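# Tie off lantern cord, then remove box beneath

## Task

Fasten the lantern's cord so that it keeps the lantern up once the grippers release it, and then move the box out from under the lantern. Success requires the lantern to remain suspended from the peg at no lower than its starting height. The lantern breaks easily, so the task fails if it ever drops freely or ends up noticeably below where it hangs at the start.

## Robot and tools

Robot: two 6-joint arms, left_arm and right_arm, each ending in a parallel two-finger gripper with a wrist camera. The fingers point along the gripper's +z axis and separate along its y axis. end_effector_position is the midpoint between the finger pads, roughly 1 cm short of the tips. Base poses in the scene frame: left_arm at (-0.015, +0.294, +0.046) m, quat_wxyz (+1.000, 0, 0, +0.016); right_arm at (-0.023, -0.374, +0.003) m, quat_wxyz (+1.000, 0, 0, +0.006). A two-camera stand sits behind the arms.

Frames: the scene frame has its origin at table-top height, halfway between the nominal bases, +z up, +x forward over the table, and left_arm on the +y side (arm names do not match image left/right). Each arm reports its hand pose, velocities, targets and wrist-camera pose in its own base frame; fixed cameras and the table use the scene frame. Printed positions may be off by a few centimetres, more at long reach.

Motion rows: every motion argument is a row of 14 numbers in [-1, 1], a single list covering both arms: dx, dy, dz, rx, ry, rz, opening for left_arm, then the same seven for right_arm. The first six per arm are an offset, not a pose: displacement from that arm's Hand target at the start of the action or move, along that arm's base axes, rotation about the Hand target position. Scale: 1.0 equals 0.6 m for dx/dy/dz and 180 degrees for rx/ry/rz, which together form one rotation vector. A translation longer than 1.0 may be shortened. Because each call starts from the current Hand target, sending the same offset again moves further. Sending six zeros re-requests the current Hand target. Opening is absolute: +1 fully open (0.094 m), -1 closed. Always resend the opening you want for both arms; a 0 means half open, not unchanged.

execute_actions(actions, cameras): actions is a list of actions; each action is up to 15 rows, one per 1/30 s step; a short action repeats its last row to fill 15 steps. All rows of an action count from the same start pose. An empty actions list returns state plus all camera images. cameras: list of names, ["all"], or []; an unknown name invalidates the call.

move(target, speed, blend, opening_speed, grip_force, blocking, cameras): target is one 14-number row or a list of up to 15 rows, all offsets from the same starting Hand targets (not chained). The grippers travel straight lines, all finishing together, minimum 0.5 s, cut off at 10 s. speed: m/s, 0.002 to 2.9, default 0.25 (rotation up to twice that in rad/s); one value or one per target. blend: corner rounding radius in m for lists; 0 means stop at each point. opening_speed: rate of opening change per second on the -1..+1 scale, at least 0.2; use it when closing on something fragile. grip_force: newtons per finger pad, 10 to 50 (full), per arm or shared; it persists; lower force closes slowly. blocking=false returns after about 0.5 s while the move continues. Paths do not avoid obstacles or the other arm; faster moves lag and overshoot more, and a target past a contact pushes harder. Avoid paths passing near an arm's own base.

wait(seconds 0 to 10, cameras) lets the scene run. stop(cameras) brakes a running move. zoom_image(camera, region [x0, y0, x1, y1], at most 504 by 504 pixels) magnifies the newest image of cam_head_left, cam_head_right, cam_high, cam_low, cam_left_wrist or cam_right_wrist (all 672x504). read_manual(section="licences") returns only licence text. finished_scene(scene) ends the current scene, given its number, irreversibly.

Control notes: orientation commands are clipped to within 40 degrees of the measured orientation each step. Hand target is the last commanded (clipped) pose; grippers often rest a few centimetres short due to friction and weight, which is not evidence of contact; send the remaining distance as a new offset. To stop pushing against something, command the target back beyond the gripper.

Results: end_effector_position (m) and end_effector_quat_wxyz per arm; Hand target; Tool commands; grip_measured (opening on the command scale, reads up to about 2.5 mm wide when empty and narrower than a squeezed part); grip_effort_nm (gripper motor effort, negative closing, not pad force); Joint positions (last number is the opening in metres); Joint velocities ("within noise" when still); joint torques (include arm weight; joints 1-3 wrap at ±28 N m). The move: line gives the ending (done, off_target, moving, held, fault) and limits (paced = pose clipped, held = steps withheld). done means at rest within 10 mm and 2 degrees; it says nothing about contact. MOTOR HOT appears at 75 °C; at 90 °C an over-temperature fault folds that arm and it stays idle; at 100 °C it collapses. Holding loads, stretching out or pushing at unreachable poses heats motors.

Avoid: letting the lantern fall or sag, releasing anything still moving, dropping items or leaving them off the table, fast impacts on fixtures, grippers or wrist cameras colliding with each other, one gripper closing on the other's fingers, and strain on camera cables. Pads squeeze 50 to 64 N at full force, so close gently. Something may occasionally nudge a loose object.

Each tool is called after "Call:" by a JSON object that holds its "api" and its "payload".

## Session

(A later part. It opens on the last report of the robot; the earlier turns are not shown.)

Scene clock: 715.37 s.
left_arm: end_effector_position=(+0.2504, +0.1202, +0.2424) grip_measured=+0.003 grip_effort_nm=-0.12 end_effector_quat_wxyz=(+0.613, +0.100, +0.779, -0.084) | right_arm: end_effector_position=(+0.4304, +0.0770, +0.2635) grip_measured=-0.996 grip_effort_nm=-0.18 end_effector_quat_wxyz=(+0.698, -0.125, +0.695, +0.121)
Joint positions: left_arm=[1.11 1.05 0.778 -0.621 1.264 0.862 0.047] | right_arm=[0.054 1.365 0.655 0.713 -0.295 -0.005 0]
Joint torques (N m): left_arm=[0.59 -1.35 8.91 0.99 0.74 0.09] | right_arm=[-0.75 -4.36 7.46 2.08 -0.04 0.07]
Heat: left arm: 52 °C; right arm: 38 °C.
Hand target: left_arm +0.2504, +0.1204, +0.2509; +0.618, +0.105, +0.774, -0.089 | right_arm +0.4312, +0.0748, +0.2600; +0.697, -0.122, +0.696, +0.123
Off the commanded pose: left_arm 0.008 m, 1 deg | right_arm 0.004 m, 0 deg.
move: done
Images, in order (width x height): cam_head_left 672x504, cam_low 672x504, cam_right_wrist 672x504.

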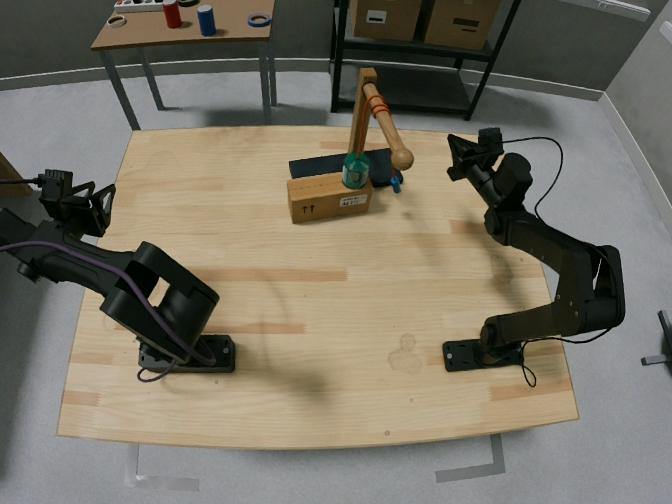

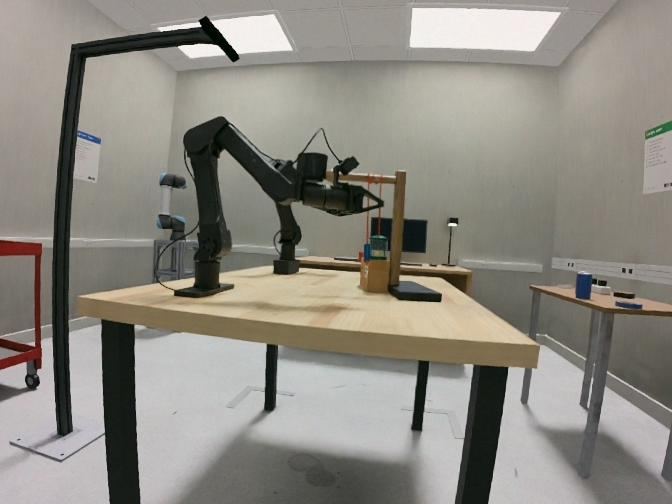

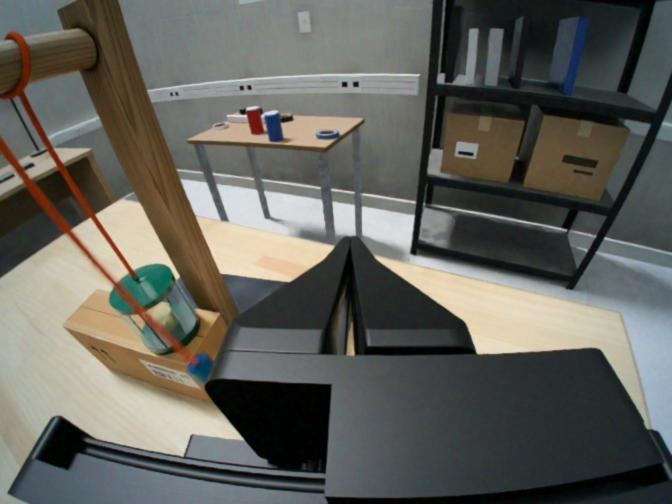

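Call:
{"api": "move", "payload": {"target": [0,0,0,0,0,0,0, -0.148,0.0913,-0.20,0,0,0.2222,-0.1], "speed": 0.35, "cameras": ["cam_head_left", "cam_high", "cam_right_wrist"]}}

Call:
{"api": "zoom_image", "payload": {"camera": "cam_head_left", "region": [330, 50, 500, 200]}}

Scene clock: 749.17 s.
left_arm: end_effector_position=(+0.2504, +0.1202, +0.2424) grip_measured=+0.003 grip_effort_nm=-0.12 end_effector_quat_wxyz=(+0.613, +0.100, +0.779, -0.084) | right_arm: end_effector_position=(+0.3447, +0.1309, +0.1447) grip_measured=-0.101 grip_effort_nm=0.08 end_effector_quat_wxyz=(+0.616, -0.356, +0.609, +0.350)
Joint positions: left_arm=[1.11 1.05 0.778 -0.621 1.264 0.862 0.047] | right_arm=[-0.102 1.818 0.417 1.412 -1.148 -0.002 0.042]
Joint torques (N m): left_arm=[0.62 -1.35 8.94 0.99 0.74 0.12] | right_arm=[-0.59 -5.18 3.64 1.66 -0.08 0.05]
Heat: left arm: 52 °C; right arm: 41 °C.
Hand target: left_arm +0.2504, +0.1204, +0.2509; +0.618, +0.105, +0.774, -0.089 | right_arm +0.3425, +0.1296, +0.1400; +0.613, -0.353, +0.612, +0.354
Off the commanded pose: left_arm 0.008 m, 1 deg | right_arm 0.005 m, 1 deg.
move: done
Images, in order (width x height): cam_head_left 672x504, cam_high 672x504, cam_right_wrist 672x504.

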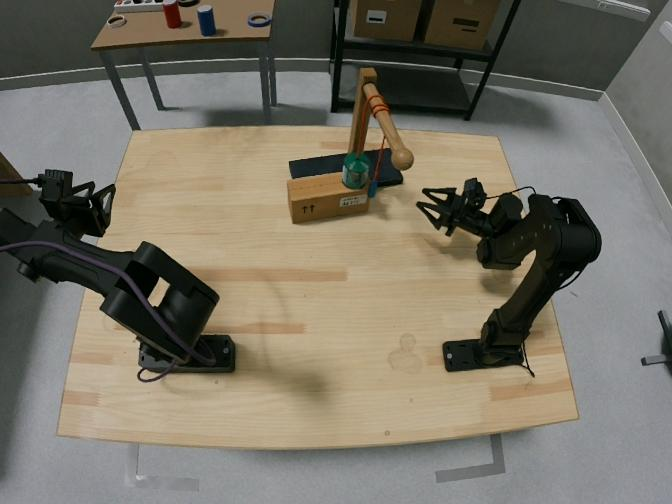

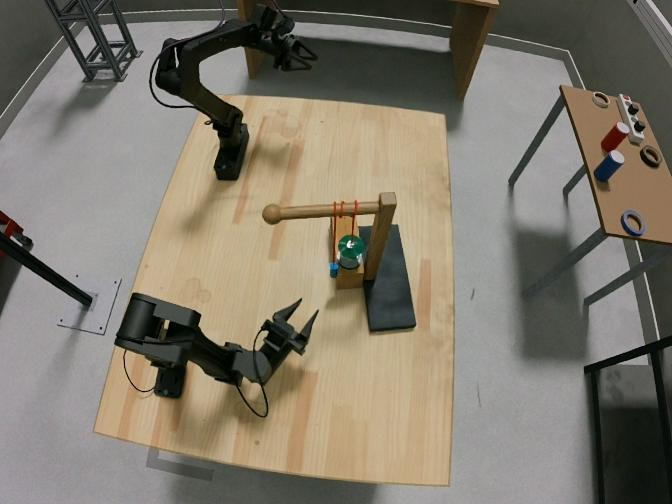

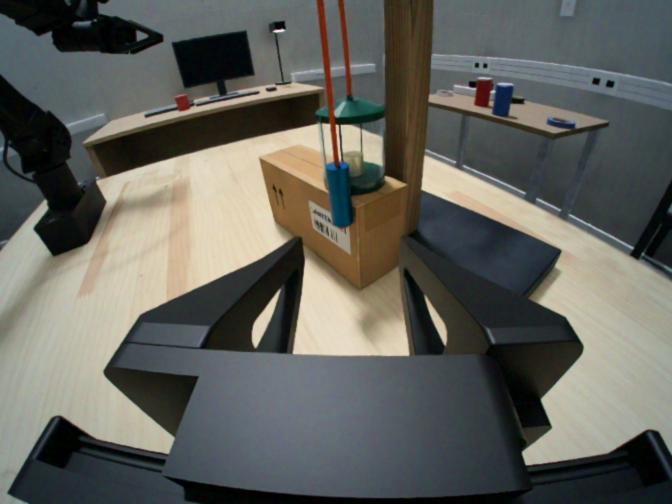

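Scaled by 2.965 from the camera's 672x504 image, which has a finer 960x720 frame.

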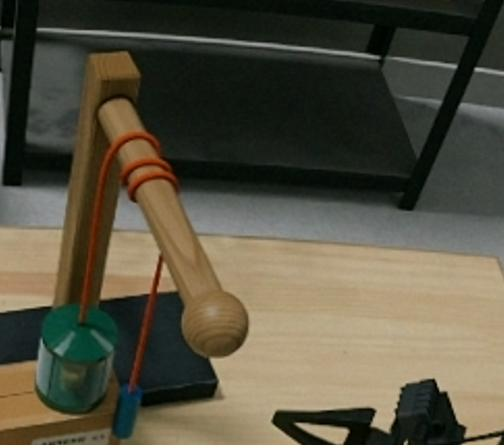

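Call:
{"api": "move", "payload": {"target": [0,0,0,0,0,0,0, 0.068,0.1443,-0.02,0,0,0,-0.1], "speed": 0.15, "cameras": ["cam_right_wrist", "cam_low"]}}

Call:
{"api": "zoom_image", "payload": {"camera": "cam_low", "region": [310, 120, 450, 300]}}

Scene clock: 786.83 s.
left_arm: end_effector_position=(+0.2504, +0.1202, +0.2424) grip_measured=+0.003 grip_effort_nm=-0.12 end_effector_quat_wxyz=(+0.613, +0.100, +0.779, -0.084) | right_arm: end_effector_position=(+0.3775, +0.2153, +0.1311) grip_measured=-0.101 grip_effort_nm=0.08 end_effector_quat_wxyz=(+0.615, -0.358, +0.607, +0.354)
Joint positions: left_arm=[1.11 1.05 0.778 -0.621 1.264 0.862 0.047] | right_arm=[0.196 1.977 0.572 1.415 -0.858 -0.002 0.042]
Joint torques (N m): left_arm=[0.58 -1.39 8.92 0.99 0.74 0.11] | right_arm=[0.09 -6.5 6.5 1.59 0.12 0.04]
Heat: left arm: 52 °C; right arm: 39 °C.
Hand target: left_arm +0.2504, +0.1204, +0.2509; +0.618, +0.105, +0.774, -0.089 | right_arm +0.3833, +0.2161, +0.1279; +0.613, -0.353, +0.612, +0.354
Off the commanded pose: left_arm 0.008 m, 1 deg | right_arm 0.007 m, 1 deg.
move: done
Images, in order (width x height): cam_low 672x504, cam_right_wrist 672x504.

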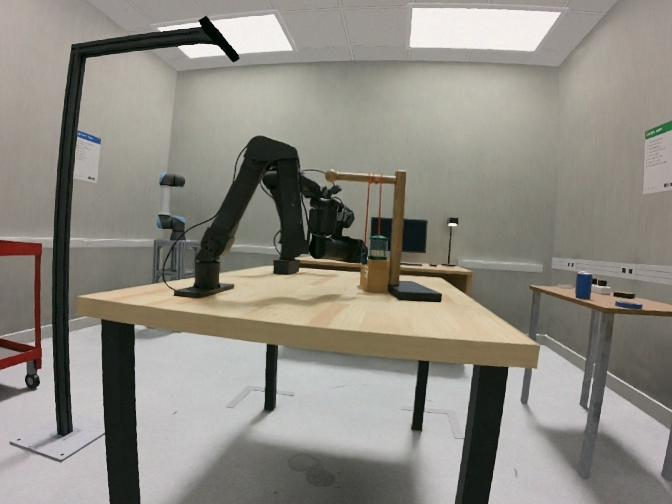

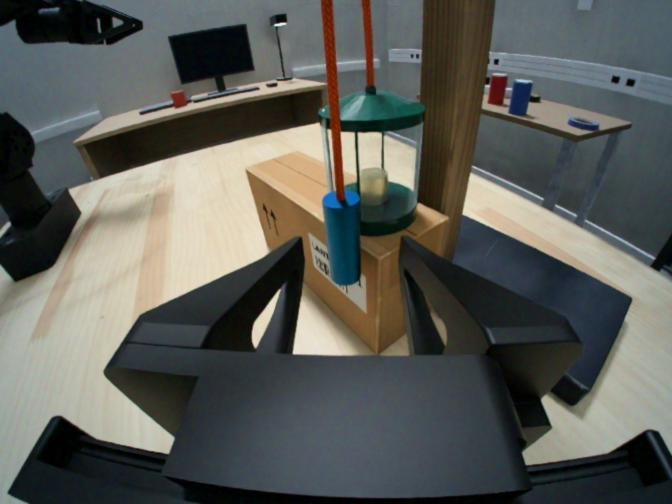

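Scaled by 2.800 from the camera's 672x504 image, which has a finer 960x720 frame.

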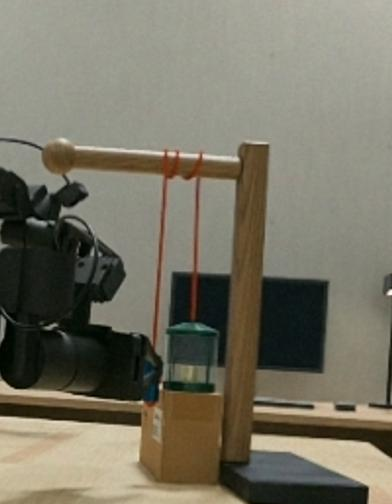

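Call:
{"api": "move", "payload": {"target": [[0,0,0,0,0,0,0, 0.0095,0.027,0.003,0,0,0,-0.1],[0,0,0,0,0,0,0, 0.0095,0.027,0.003,0,0,0,-1]], "speed": 0.08, "grip_force": 45, "cameras": ["cam_right_wrist", "cam_low"]}}

Call:
{"api": "zoom_image", "payload": {"camera": "cam_low", "region": [310, 120, 450, 300]}}

Scene clock: 803.77 s.
left_arm: end_effector_position=(+0.2504, +0.1202, +0.2424) grip_measured=+0.003 grip_effort_nm=-0.12 end_effector_quat_wxyz=(+0.613, +0.100, +0.779, -0.084) | right_arm: end_effector_position=(+0.3840, +0.2299, +0.1346) grip_measured=-0.996 grip_effort_nm=-0.18 end_effector_quat_wxyz=(+0.618, -0.357, +0.606, +0.352)
Joint positions: left_arm=[1.11 1.05 0.778 -0.621 1.264 0.862 0.047] | right_arm=[0.241 1.987 0.611 1.393 -0.81 -0.002 0]
Joint torques (N m): left_arm=[0.61 -1.4 8.87 0.99 0.72 0.11] | right_arm=[0.42 -6.76 6.74 1.52 0.13 0.07]
Heat: left arm: 52 °C; right arm: 39 °C.
Hand target: left_arm +0.2504, +0.1204, +0.2509; +0.618, +0.105, +0.774, -0.089 | right_arm +0.3890, +0.2323, +0.1297; +0.613, -0.353, +0.612, +0.354
Off the commanded pose: left_arm 0.008 m, 1 deg | right_arm 0.007 m, 1 deg.
grip_force (N): 45, 45
move: done
Images, in order (width x height): cam_low 672x504, cam_right_wrist 672x504.

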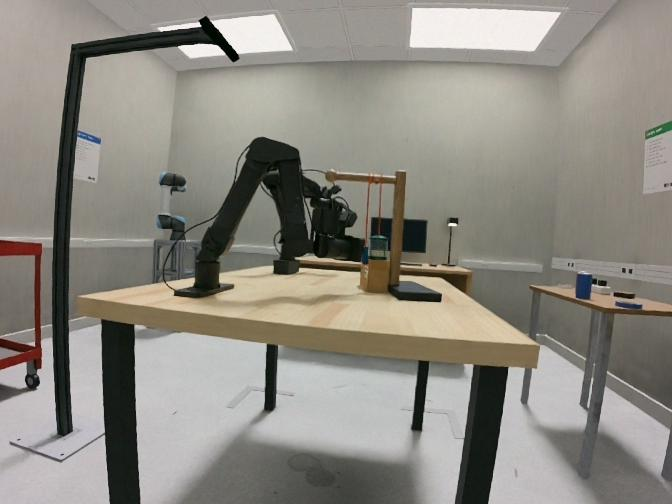

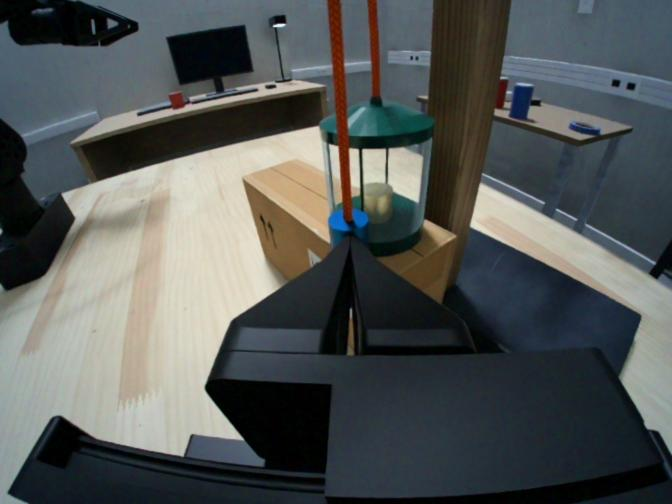

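Scaled by 2.800 from the camera's 672x504 image, which has a finer 960x720 frame.

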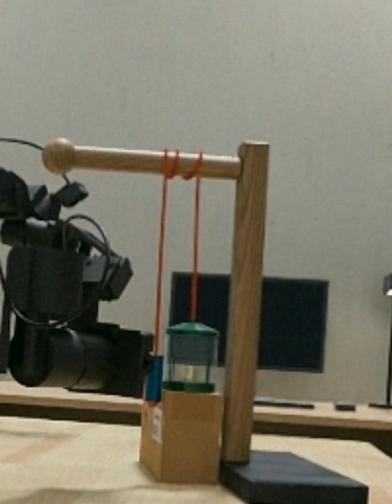

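Call:
{"api": "move", "payload": {"target": [[0,0,0,0,0,0,0, 0,0,0,0,0,0,-0.25],[0,0,0,0,0,0,0, 0.015,0.026,0,0,0,0,-0.25],[0,0,0,0,0,0,0, 0.015,0.026,0,0,0,0,-1]], "speed": 0.08, "grip_force": 45, "cameras": ["cam_right_wrist", "cam_low"]}}

Call:
{"api": "zoom_image", "payload": {"camera": "cam_low", "region": [310, 120, 450, 300]}}

Scene clock: 820.00 s.
left_arm: end_effector_position=(+0.2504, +0.1202, +0.2424) grip_measured=+0.003 grip_effort_nm=-0.12 end_effector_quat_wxyz=(+0.613, +0.100, +0.779, -0.084) | right_arm: end_effector_position=(+0.3931, +0.2451, +0.1349) grip_measured=-0.646 grip_effort_nm=-0.87 end_effector_quat_wxyz=(+0.618, -0.357, +0.606, +0.352)
Joint positions: left_arm=[1.11 1.05 0.778 -0.621 1.264 0.862 0.047] | right_arm=[0.281 2.013 0.666 1.365 -0.77 -0.002 0.017]
Joint torques (N m): left_arm=[0.59 -1.35 8.85 1 0.74 0.11] | right_arm=[0.36 -7.16 6.94 1.56 0.11 0.04]
Heat: left arm: 53 °C; right arm: 38 °C.
Hand target: left_arm +0.2504, +0.1204, +0.2509; +0.618, +0.105, +0.774, -0.089 | right_arm +0.3980, +0.2479, +0.1298; +0.613, -0.353, +0.612, +0.354
Off the commanded pose: left_arm 0.008 m, 1 deg | right_arm 0.008 m, 1 deg.
grip_force (N): 45, 45
move: done
Images, in order (width x height): cam_low 672x504, cam_right_wrist 672x504.

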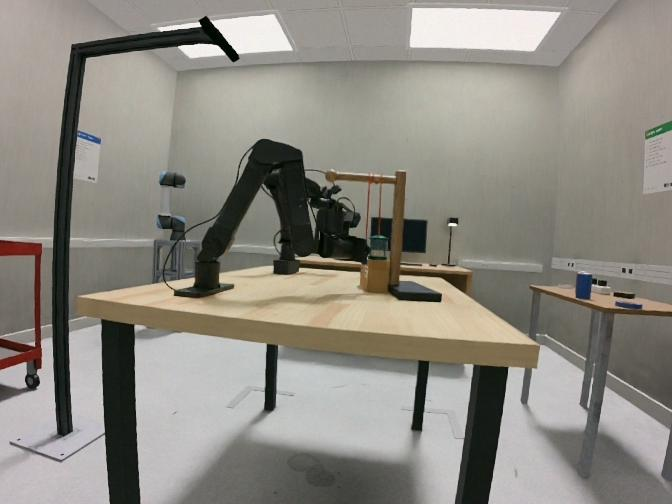

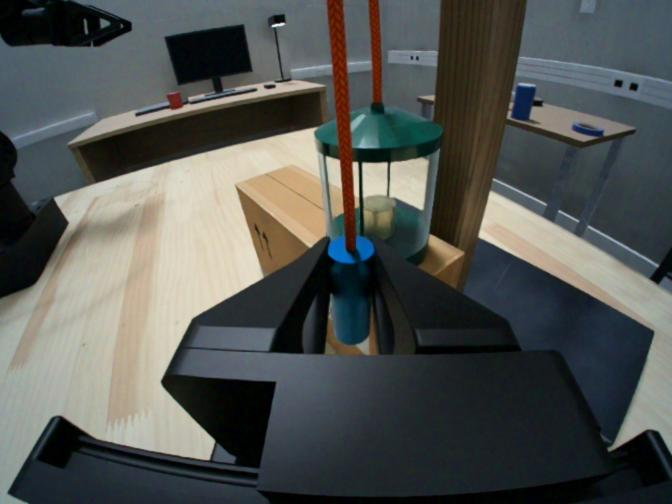

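Scaled by 2.800 from the camera's 672x504 image, which has a finer 960x720 frame.

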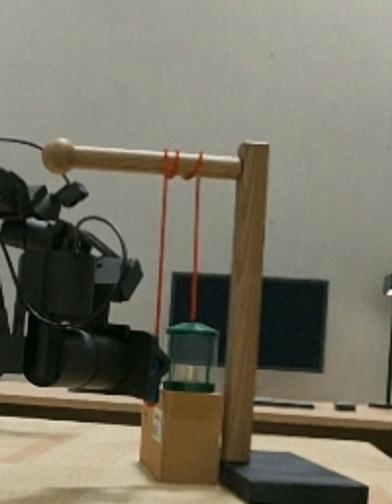

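Call:
{"api": "move", "payload": {"target": [[0,0,0,0,0,0,0, -0.0698,-0.0685,0.067,0,0,-0.2222,-1],[0,0,0,0,0,0,0, -0.1118,0.058,0.1003,0,0,-0.2222,-1],[0,0,0,0,0,0,0, -0.1247,0.1502,0.2337,0,0,-0.2222,-1],[0,0,0,0,0,0,0, -0.0983,0.1765,0.367,0,0,-0.2222,-1],[0,0,0,0,0,0,0, -0.0642,0.1263,0.5003,0,0,-0.2222,-1],[0,0,0,0,0,0,0, -0.017,-0.0162,0.5587,0,0,-0.2222,-1],[0,0,0,0,0,0,0, 0.0275,-0.1507,0.5087,0,0,-0.2222,-1],[0,0,0,0,0,0,0, 0.0352,-0.2005,0.367,0,0,-0.2222,-1],[0,0,0,0,0,0,0, 0.0142,-0.1637,0.2337,0,0,-0.2222,-1]], "speed": 0.22, "blend": [0.02,0.025,0.025,0.025,0.025,0.025,0.025,0.025,0], "grip_force": 50, "cameras": ["cam_head_left", "cam_low", "cam_right_wrist", "cam_high"]}}

Call:
{"api": "zoom_image", "payload": {"camera": "cam_head_left", "region": [330, 50, 500, 200]}}

Call:
{"api": "zoom_image", "payload": {"camera": "cam_low", "region": [310, 120, 450, 300]}}

Scene clock: 892.57 s.
left_arm: end_effector_position=(+0.2504, +0.1202, +0.2424) grip_measured=+0.003 grip_effort_nm=-0.12 end_effector_quat_wxyz=(+0.613, +0.100, +0.779, -0.084) | right_arm: end_effector_position=(+0.3696, +0.1855, +0.3537) grip_measured=-0.653 grip_effort_nm=-1.02 end_effector_quat_wxyz=(+0.770, -0.175, +0.578, +0.206)
Joint positions: left_arm=[1.11 1.05 0.778 -0.621 1.264 0.862 0.047] | right_arm=[0.395 1.243 0.669 0.852 -0.155 0.012 0.016]
Joint torques (N m): left_arm=[0.53 -1.36 8.95 1 0.73 0.11] | right_arm=[-3.43 -2.45 2.51 -0.1 1.76 -0.3]
Heat: left arm: 53 °C; right arm: 38 °C.
Hand target: left_arm +0.2504, +0.1204, +0.2509; +0.618, +0.105, +0.774, -0.089 | right_arm +0.4065, +0.1496, +0.2700; +0.697, -0.122, +0.696, +0.123
Off the commanded pose: left_arm 0.008 m, 1 deg | right_arm 0.098 m, 19 deg.
move: off_target (right_arm)
Images, in order (width x height): cam_head_left 672x504, cam_high 672x504, cam_low 672x504, cam_right_wrist 672x504.

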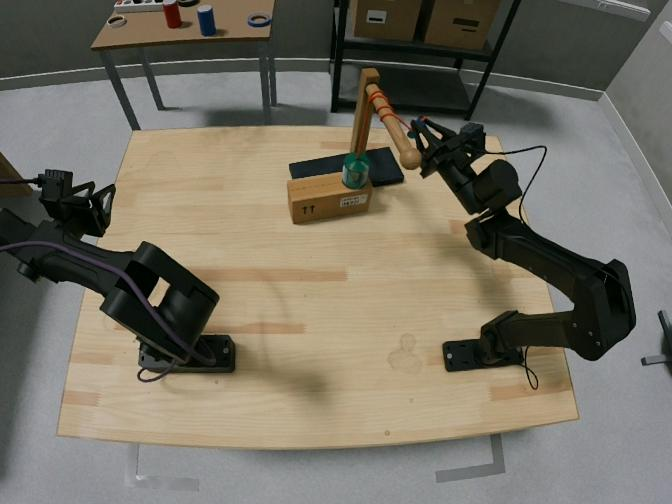

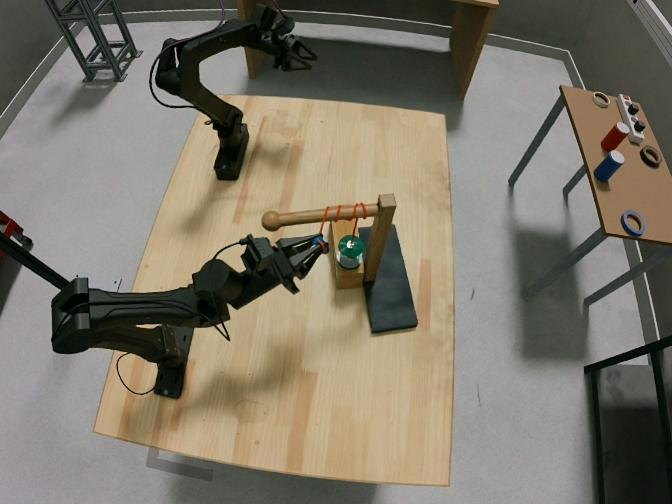

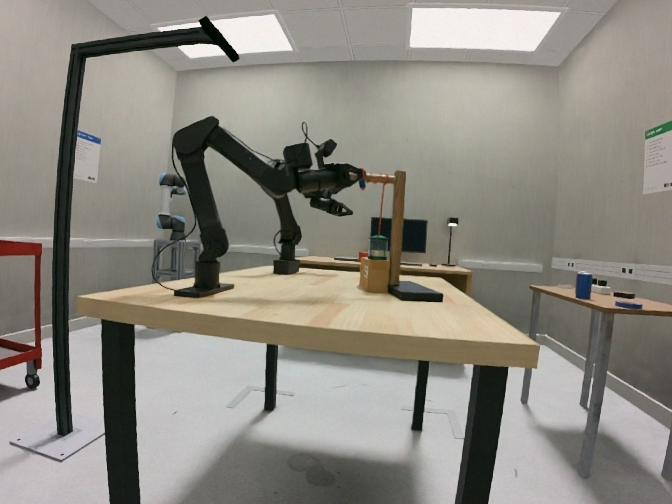

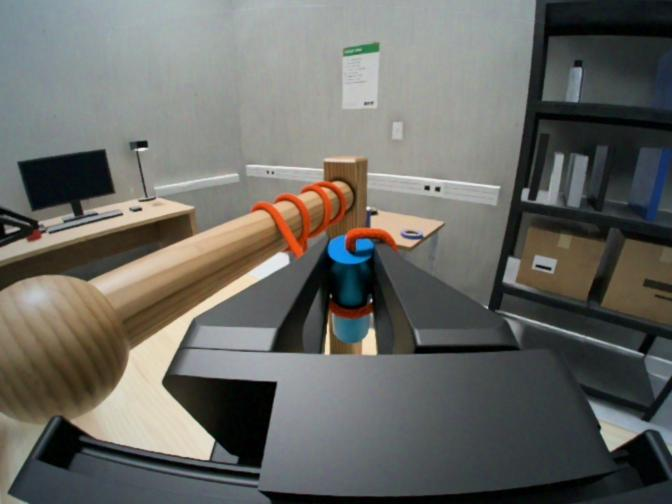

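Scaled by 2.965 from the camera's 672x504 image, which has a finer 960x720 frame.

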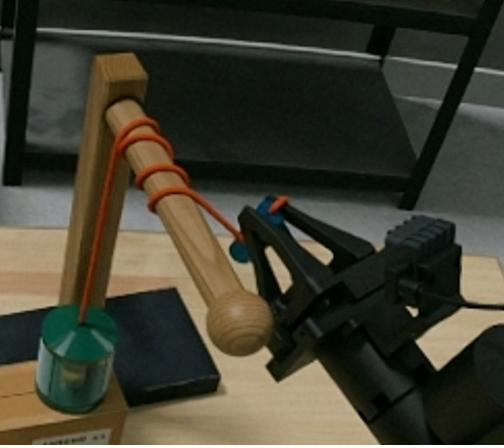

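Scaled by 2.800 from the camera's 672x504 image, which has a finer 960x720 frame.

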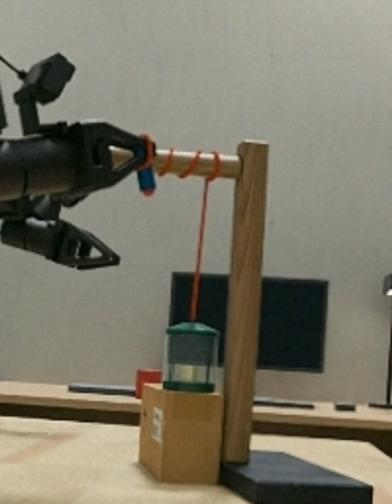

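Call:
{"api": "move", "payload": {"target": [0,0,0,0,0,0,0, -0.055,0.05,0.165,0,0,0,-1], "speed": 0.1, "cameras": ["cam_head_left", "cam_low", "cam_right_wrist", "cam_high"]}}

Call:
{"api": "zoom_image", "payload": {"camera": "cam_head_left", "region": [350, 65, 450, 165]}}

Call:
{"api": "zoom_image", "payload": {"camera": "cam_high", "region": [250, 180, 410, 300]}}

Scene clock: 979.43 s.
left_arm: end_effector_position=(+0.2504, +0.1202, +0.2424) grip_measured=+0.003 grip_effort_nm=-0.13 end_effector_quat_wxyz=(+0.613, +0.100, +0.779, -0.084) | right_arm: end_effector_position=(+0.3728, +0.1877, +0.3655) grip_measured=-0.653 grip_effort_nm=-1.02 end_effector_quat_wxyz=(+0.700, -0.135, +0.687, +0.139)
Joint positions: left_arm=[1.11 1.05 0.778 -0.621 1.264 0.862 0.047] | right_arm=[0.52 1.163 0.922 0.261 0.13 -0.001 0.016]
Joint torques (N m): left_arm=[0.5 -1.36 8.95 0.98 0.74 0.11] | right_arm=[-0.06 -4.9 10.96 1.42 0.48 0.01]
Heat: left arm: 54 °C; right arm: 31 °C.
Hand target: left_arm +0.2504, +0.1204, +0.2509; +0.618, +0.105, +0.774, -0.089 | right_arm +0.3735, +0.1796, +0.3690; +0.697, -0.122, +0.696, +0.123
Off the commanded pose: left_arm 0.008 m, 1 deg | right_arm 0.009 m, 3 deg.
move: off_target (right_arm)
Images, in order (width x height): cam_head_left 672x504, cam_high 672x504, cam_low 672x504, cam_right_wrist 672x504.

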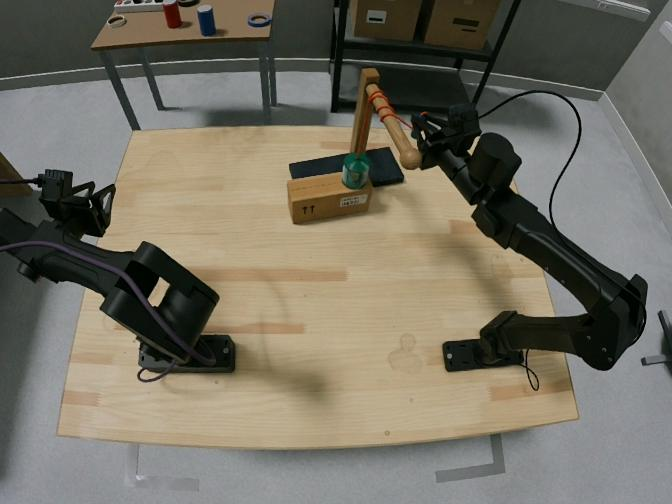

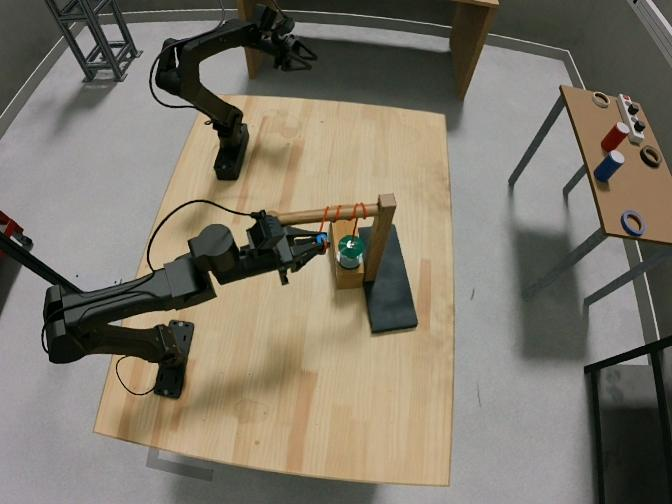

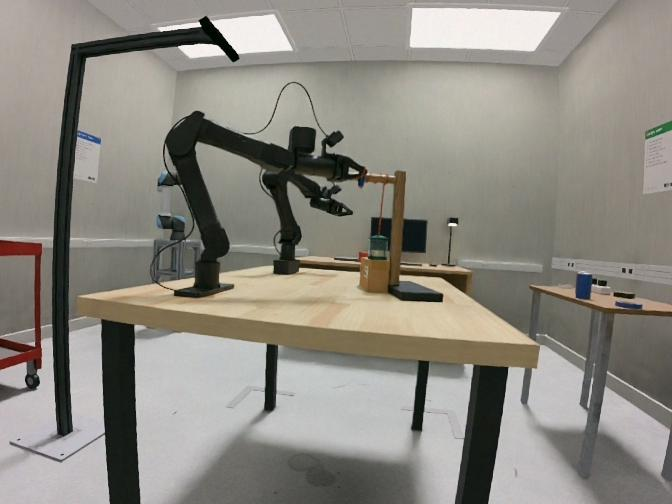

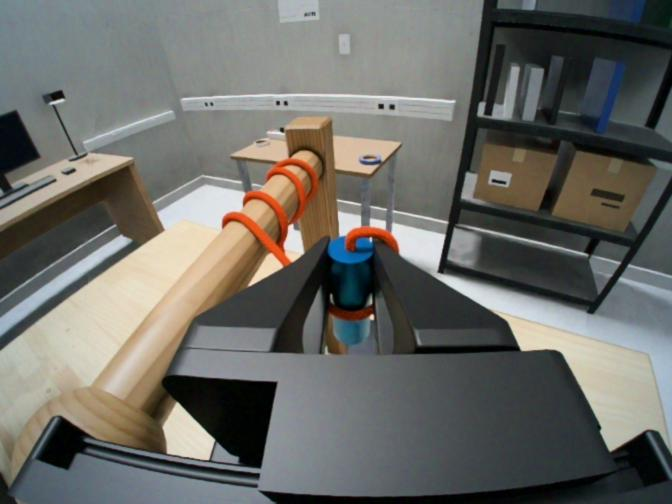

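Scaled by 5.040 from the camera's 672x504 image, which has a finer 960x720 frame.

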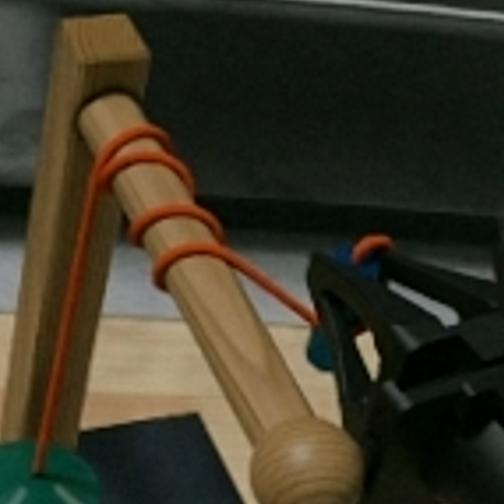

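Scaled by 3.150 from the camera's 672x504 image, which has a finer 960x720 frame.

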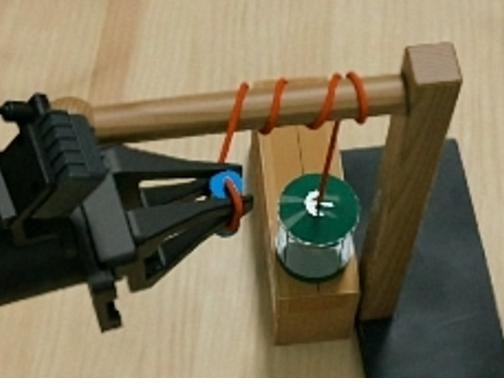

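Call:
{"api": "zoom_image", "payload": {"camera": "cam_head_left", "region": [330, 50, 500, 200]}}

Call:
{"api": "zoom_image", "payload": {"camera": "cam_low", "region": [310, 120, 450, 300]}}

Scaled by 2.965 from the camera's 672x504 image, which has a finer 960x720 frame.

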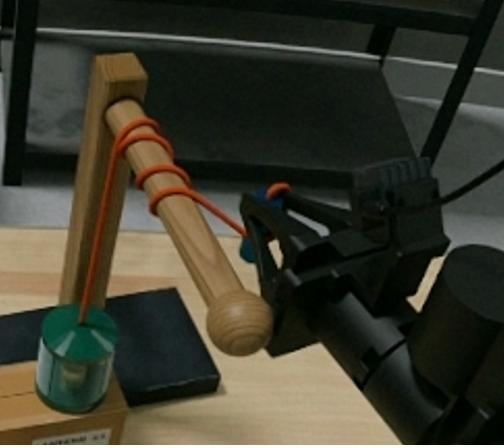

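Scaled by 2.800 from the camera's 672x504 image, which has a finer 960x720 frame.

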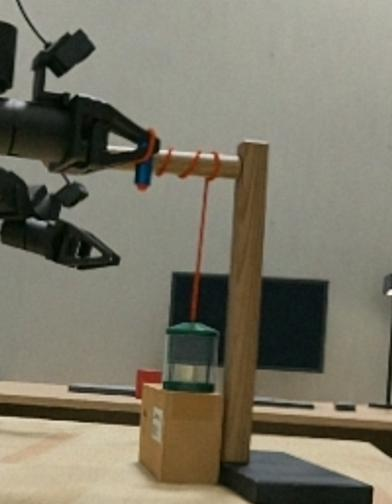

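Call:
{"api": "execute_actions", "payload": {"actions": [], "cameras": ["cam_head_left", "cam_low", "cam_right_wrist"]}}

Scene clock: 1112.97 s.
left_arm: end_effector_position=(+0.2504, +0.1202, +0.2424) grip_measured=+0.003 grip_effort_nm=-0.12 end_effector_quat_wxyz=(+0.613, +0.100, +0.779, -0.084) | right_arm: end_effector_position=(+0.3728, +0.1877, +0.3655) grip_measured=-0.653 grip_effort_nm=-1.02 end_effector_quat_wxyz=(+0.700, -0.135, +0.687, +0.139)
Joint positions: left_arm=[1.11 1.05 0.778 -0.621 1.264 0.862 0.047] | right_arm=[0.52 1.163 0.922 0.261 0.13 -0.001 0.016]
Joint velocities: within noise
Joint torques (N m): left_arm=[0.58 -1.36 8.95 0.98 0.73 0.11] | right_arm=[-0.03 -4.94 11 1.42 0.5 -0.01]
Heat: left arm: 55 °C; right arm: 40 °C.
Hand target: left_arm +0.2504, +0.1204, +0.2509; +0.618, +0.105, +0.774, -0.089 | right_arm +0.3735, +0.1796, +0.3690; +0.697, -0.122, +0.696, +0.123
Tool commands: left_gripper/opening=+0.0 right_gripper/opening=-1.0
Off the commanded pose: left_arm 0.008 m, 1 deg | right_arm 0.009 m, 3 deg.
Images, in order (width x height): cam_head_left 672x504, cam_low 672x504, cam_right_wrist 672x504.

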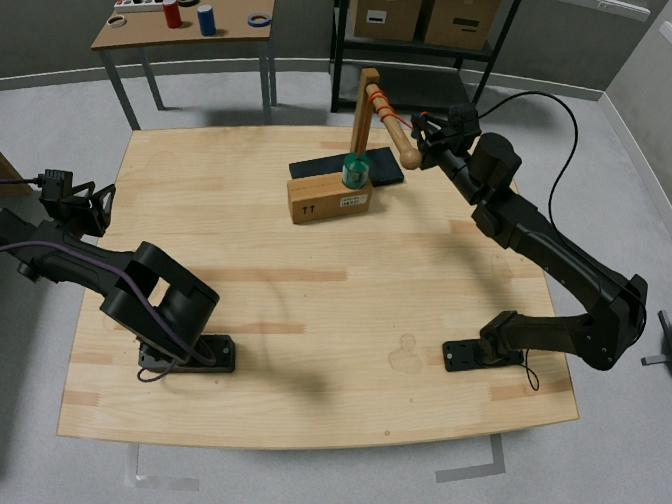

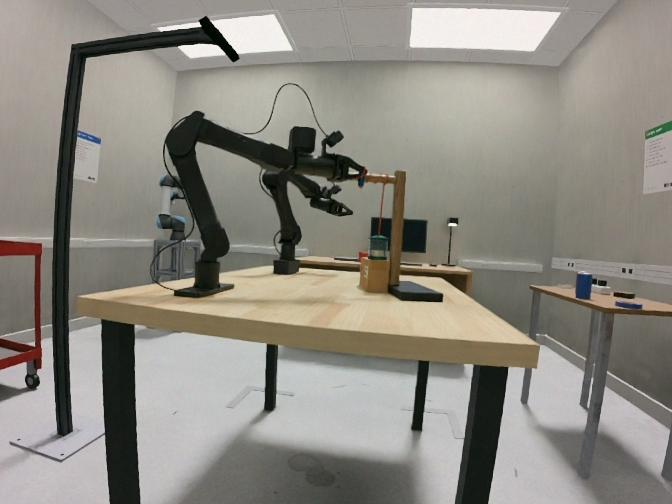

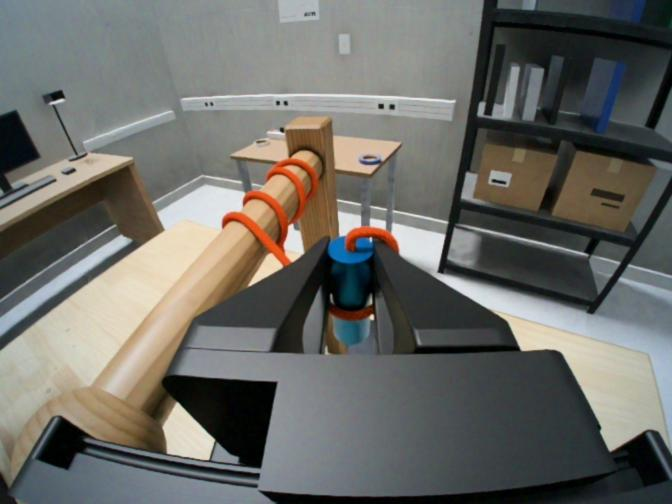

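Call:
{"api": "zoom_image", "payload": {"camera": "cam_head_left", "region": [340, 50, 500, 200]}}

Call:
{"api": "zoom_image", "payload": {"camera": "cam_right_wrist", "region": [200, 130, 500, 380]}}

Scaled by 3.150 from the camera's 672x504 image, which has a finer 960x720 frame.

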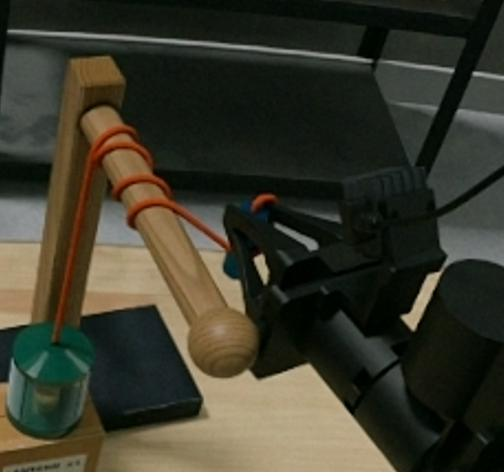

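Scaled by 1.680 from the camera's 672x504 image, which has a finer 960x720 frame.

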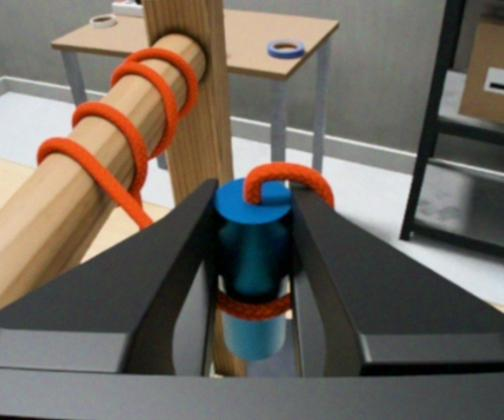

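Call:
{"api": "move", "payload": {"target": [0,0,0,0,0,0,0.0, -0.001,0.0117,-0.005,0,0,0,-0.45], "speed": 0.05, "opening_speed": 0.3, "cameras": ["cam_head_left", "cam_low", "cam_right_wrist"]}}

Scene clock: 1196.93 s.
left_arm: end_effector_position=(+0.2504, +0.1202, +0.2424) grip_measured=+0.003 grip_effort_nm=-0.13 end_effector_quat_wxyz=(+0.613, +0.100, +0.779, -0.084) | right_arm: end_effector_position=(+0.3731, +0.1849, +0.3600) grip_measured=-0.451 grip_effort_nm=0.08 end_effector_quat_wxyz=(+0.696, -0.124, +0.697, +0.122)
Joint positions: left_arm=[1.11 1.05 0.778 -0.621 1.264 0.862 0.047] | right_arm=[0.539 1.163 0.922 0.239 0.189 -0.001 0.026]
Joint torques (N m): left_arm=[0.61 -1.33 8.91 0.99 0.74 0.12] | right_arm=[0.59 -3.77 10.76 1.79 0.11 0]
Heat: left arm: 55 °C; right arm: 42 °C.
Hand target: left_arm +0.2504, +0.1204, +0.2509; +0.618, +0.105, +0.774, -0.089 | right_arm +0.3729, +0.1866, +0.3660; +0.697, -0.122, +0.696, +0.123
Off the commanded pose: left_arm 0.008 m, 1 deg | right_arm 0.006 m, 0 deg.
move: done
Images, in order (width x height): cam_head_left 672x504, cam_low 672x504, cam_right_wrist 672x504.

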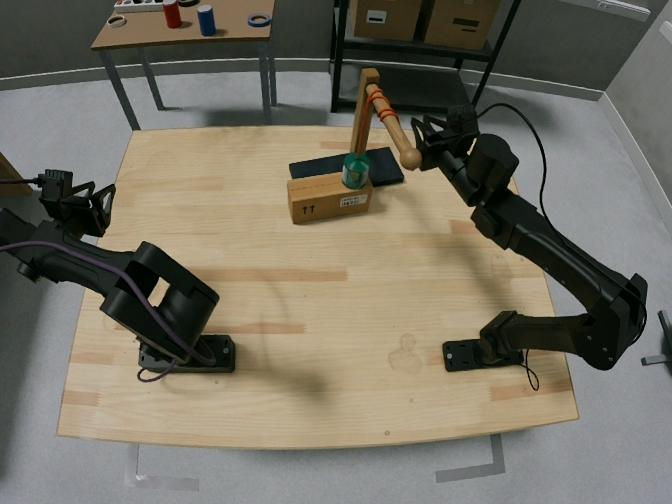

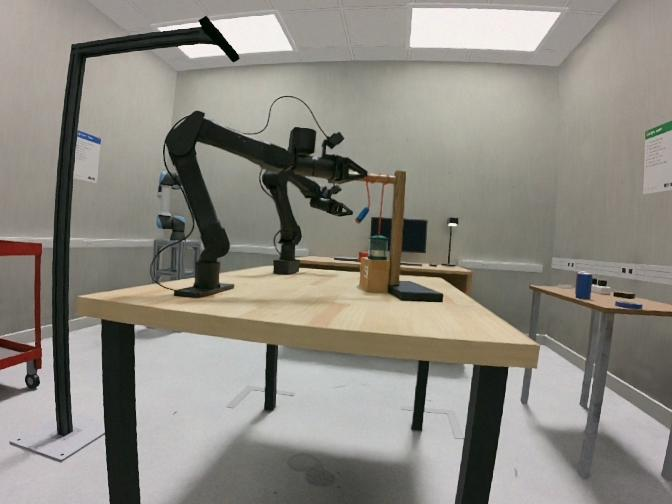

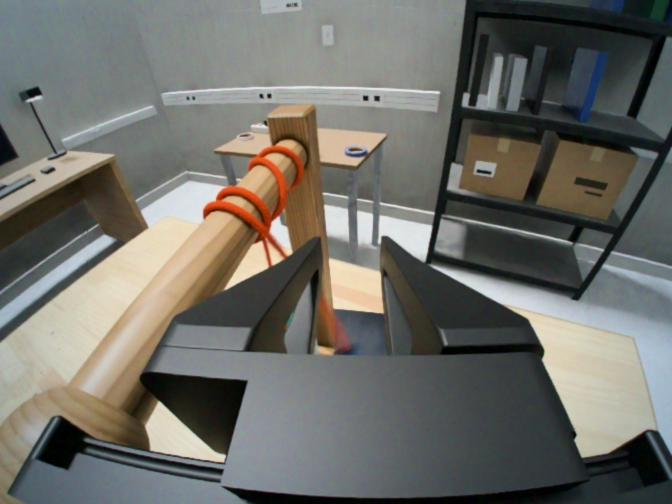

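Call:
{"api": "wait", "payload": {"seconds": 1, "cameras": ["cam_head_left", "cam_low", "cam_right_wrist"]}}

Call:
{"api": "zoom_image", "payload": {"camera": "cam_low", "region": [310, 120, 450, 300]}}

Call:
{"api": "zoom_image", "payload": {"camera": "cam_right_wrist", "region": [150, 90, 450, 380]}}

Call:
{"api": "zoom_image", "payload": {"camera": "cam_head_left", "region": [330, 50, 500, 200]}}

Scene clock: 1205.97 s.
left_arm: end_effector_position=(+0.2504, +0.1202, +0.2424) grip_measured=+0.003 grip_effort_nm=-0.12 end_effector_quat_wxyz=(+0.613, +0.100, +0.779, -0.084) | right_arm: end_effector_position=(+0.3731, +0.1849, +0.3600) grip_measured=-0.451 grip_effort_nm=0.08 end_effector_quat_wxyz=(+0.696, -0.124, +0.697, +0.122)
Joint positions: left_arm=[1.11 1.05 0.778 -0.621 1.264 0.862 0.047] | right_arm=[0.539 1.163 0.922 0.239 0.189 -0.001 0.026]
Joint torques (N m): left_arm=[0.57 -1.31 8.94 0.99 0.74 0.11] | right_arm=[0.58 -3.71 10.67 1.79 0.14 0]
Heat: left arm: 55 °C; right arm: 42 °C.
Hand target: left_arm +0.2504, +0.1204, +0.2509; +0.618, +0.105, +0.774, -0.089 | right_arm +0.3729, +0.1867, +0.3660; +0.697, -0.122, +0.696, +0.123
Tool commands: left_gripper/opening=+0.0 right_gripper/opening=-0.45
Off the commanded pose: left_arm 0.008 m, 1 deg | right_arm 0.006 m, 0 deg.
wait: 1.00 s; at rest from the start
Images, in order (width x height): cam_head_left 672x504, cam_low 672x504, cam_right_wrist 672x504.

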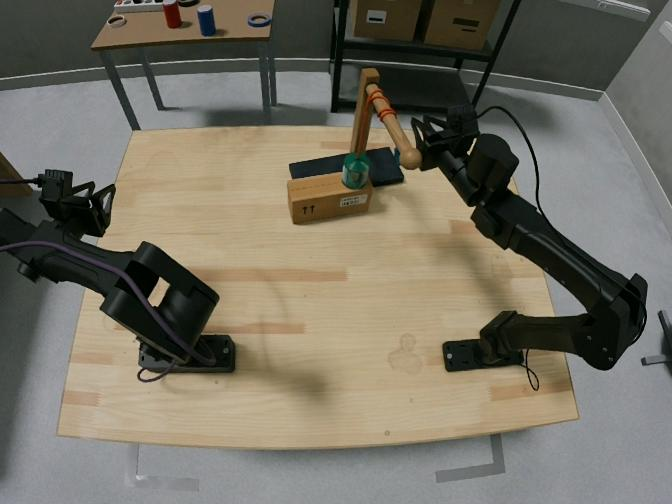

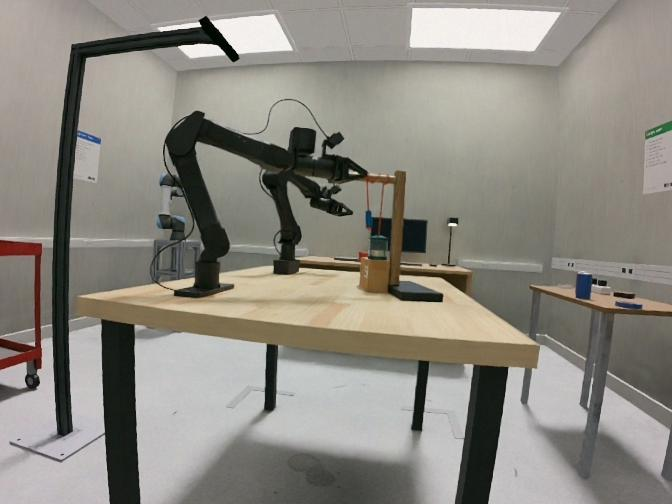

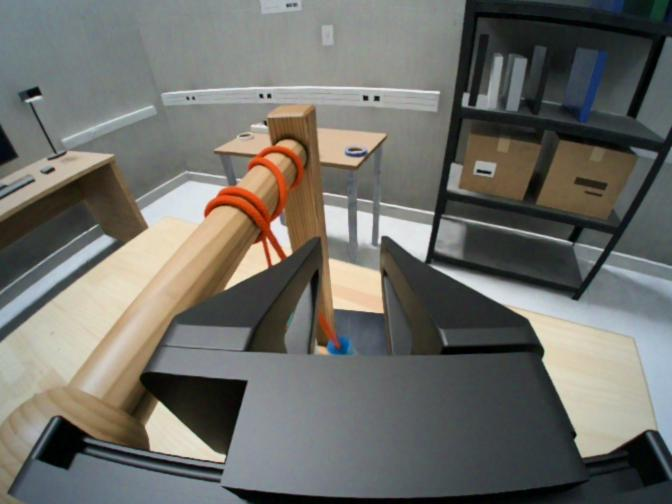

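Scaled by 2.800 from the camera's 672x504 image, which has a finer 960x720 frame.

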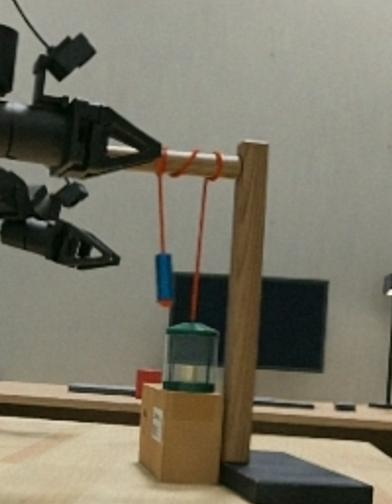

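Scaled by 1.680 from the camera's 672x504 image, which has a finer 960x720 frame.

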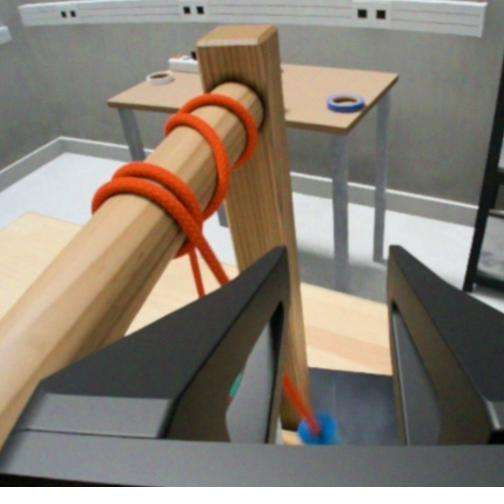

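Scaled by 2.965 from the camera's 672x504 image, which has a finer 960x720 frame.

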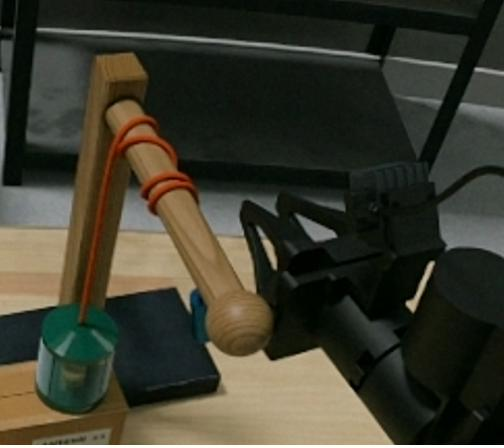

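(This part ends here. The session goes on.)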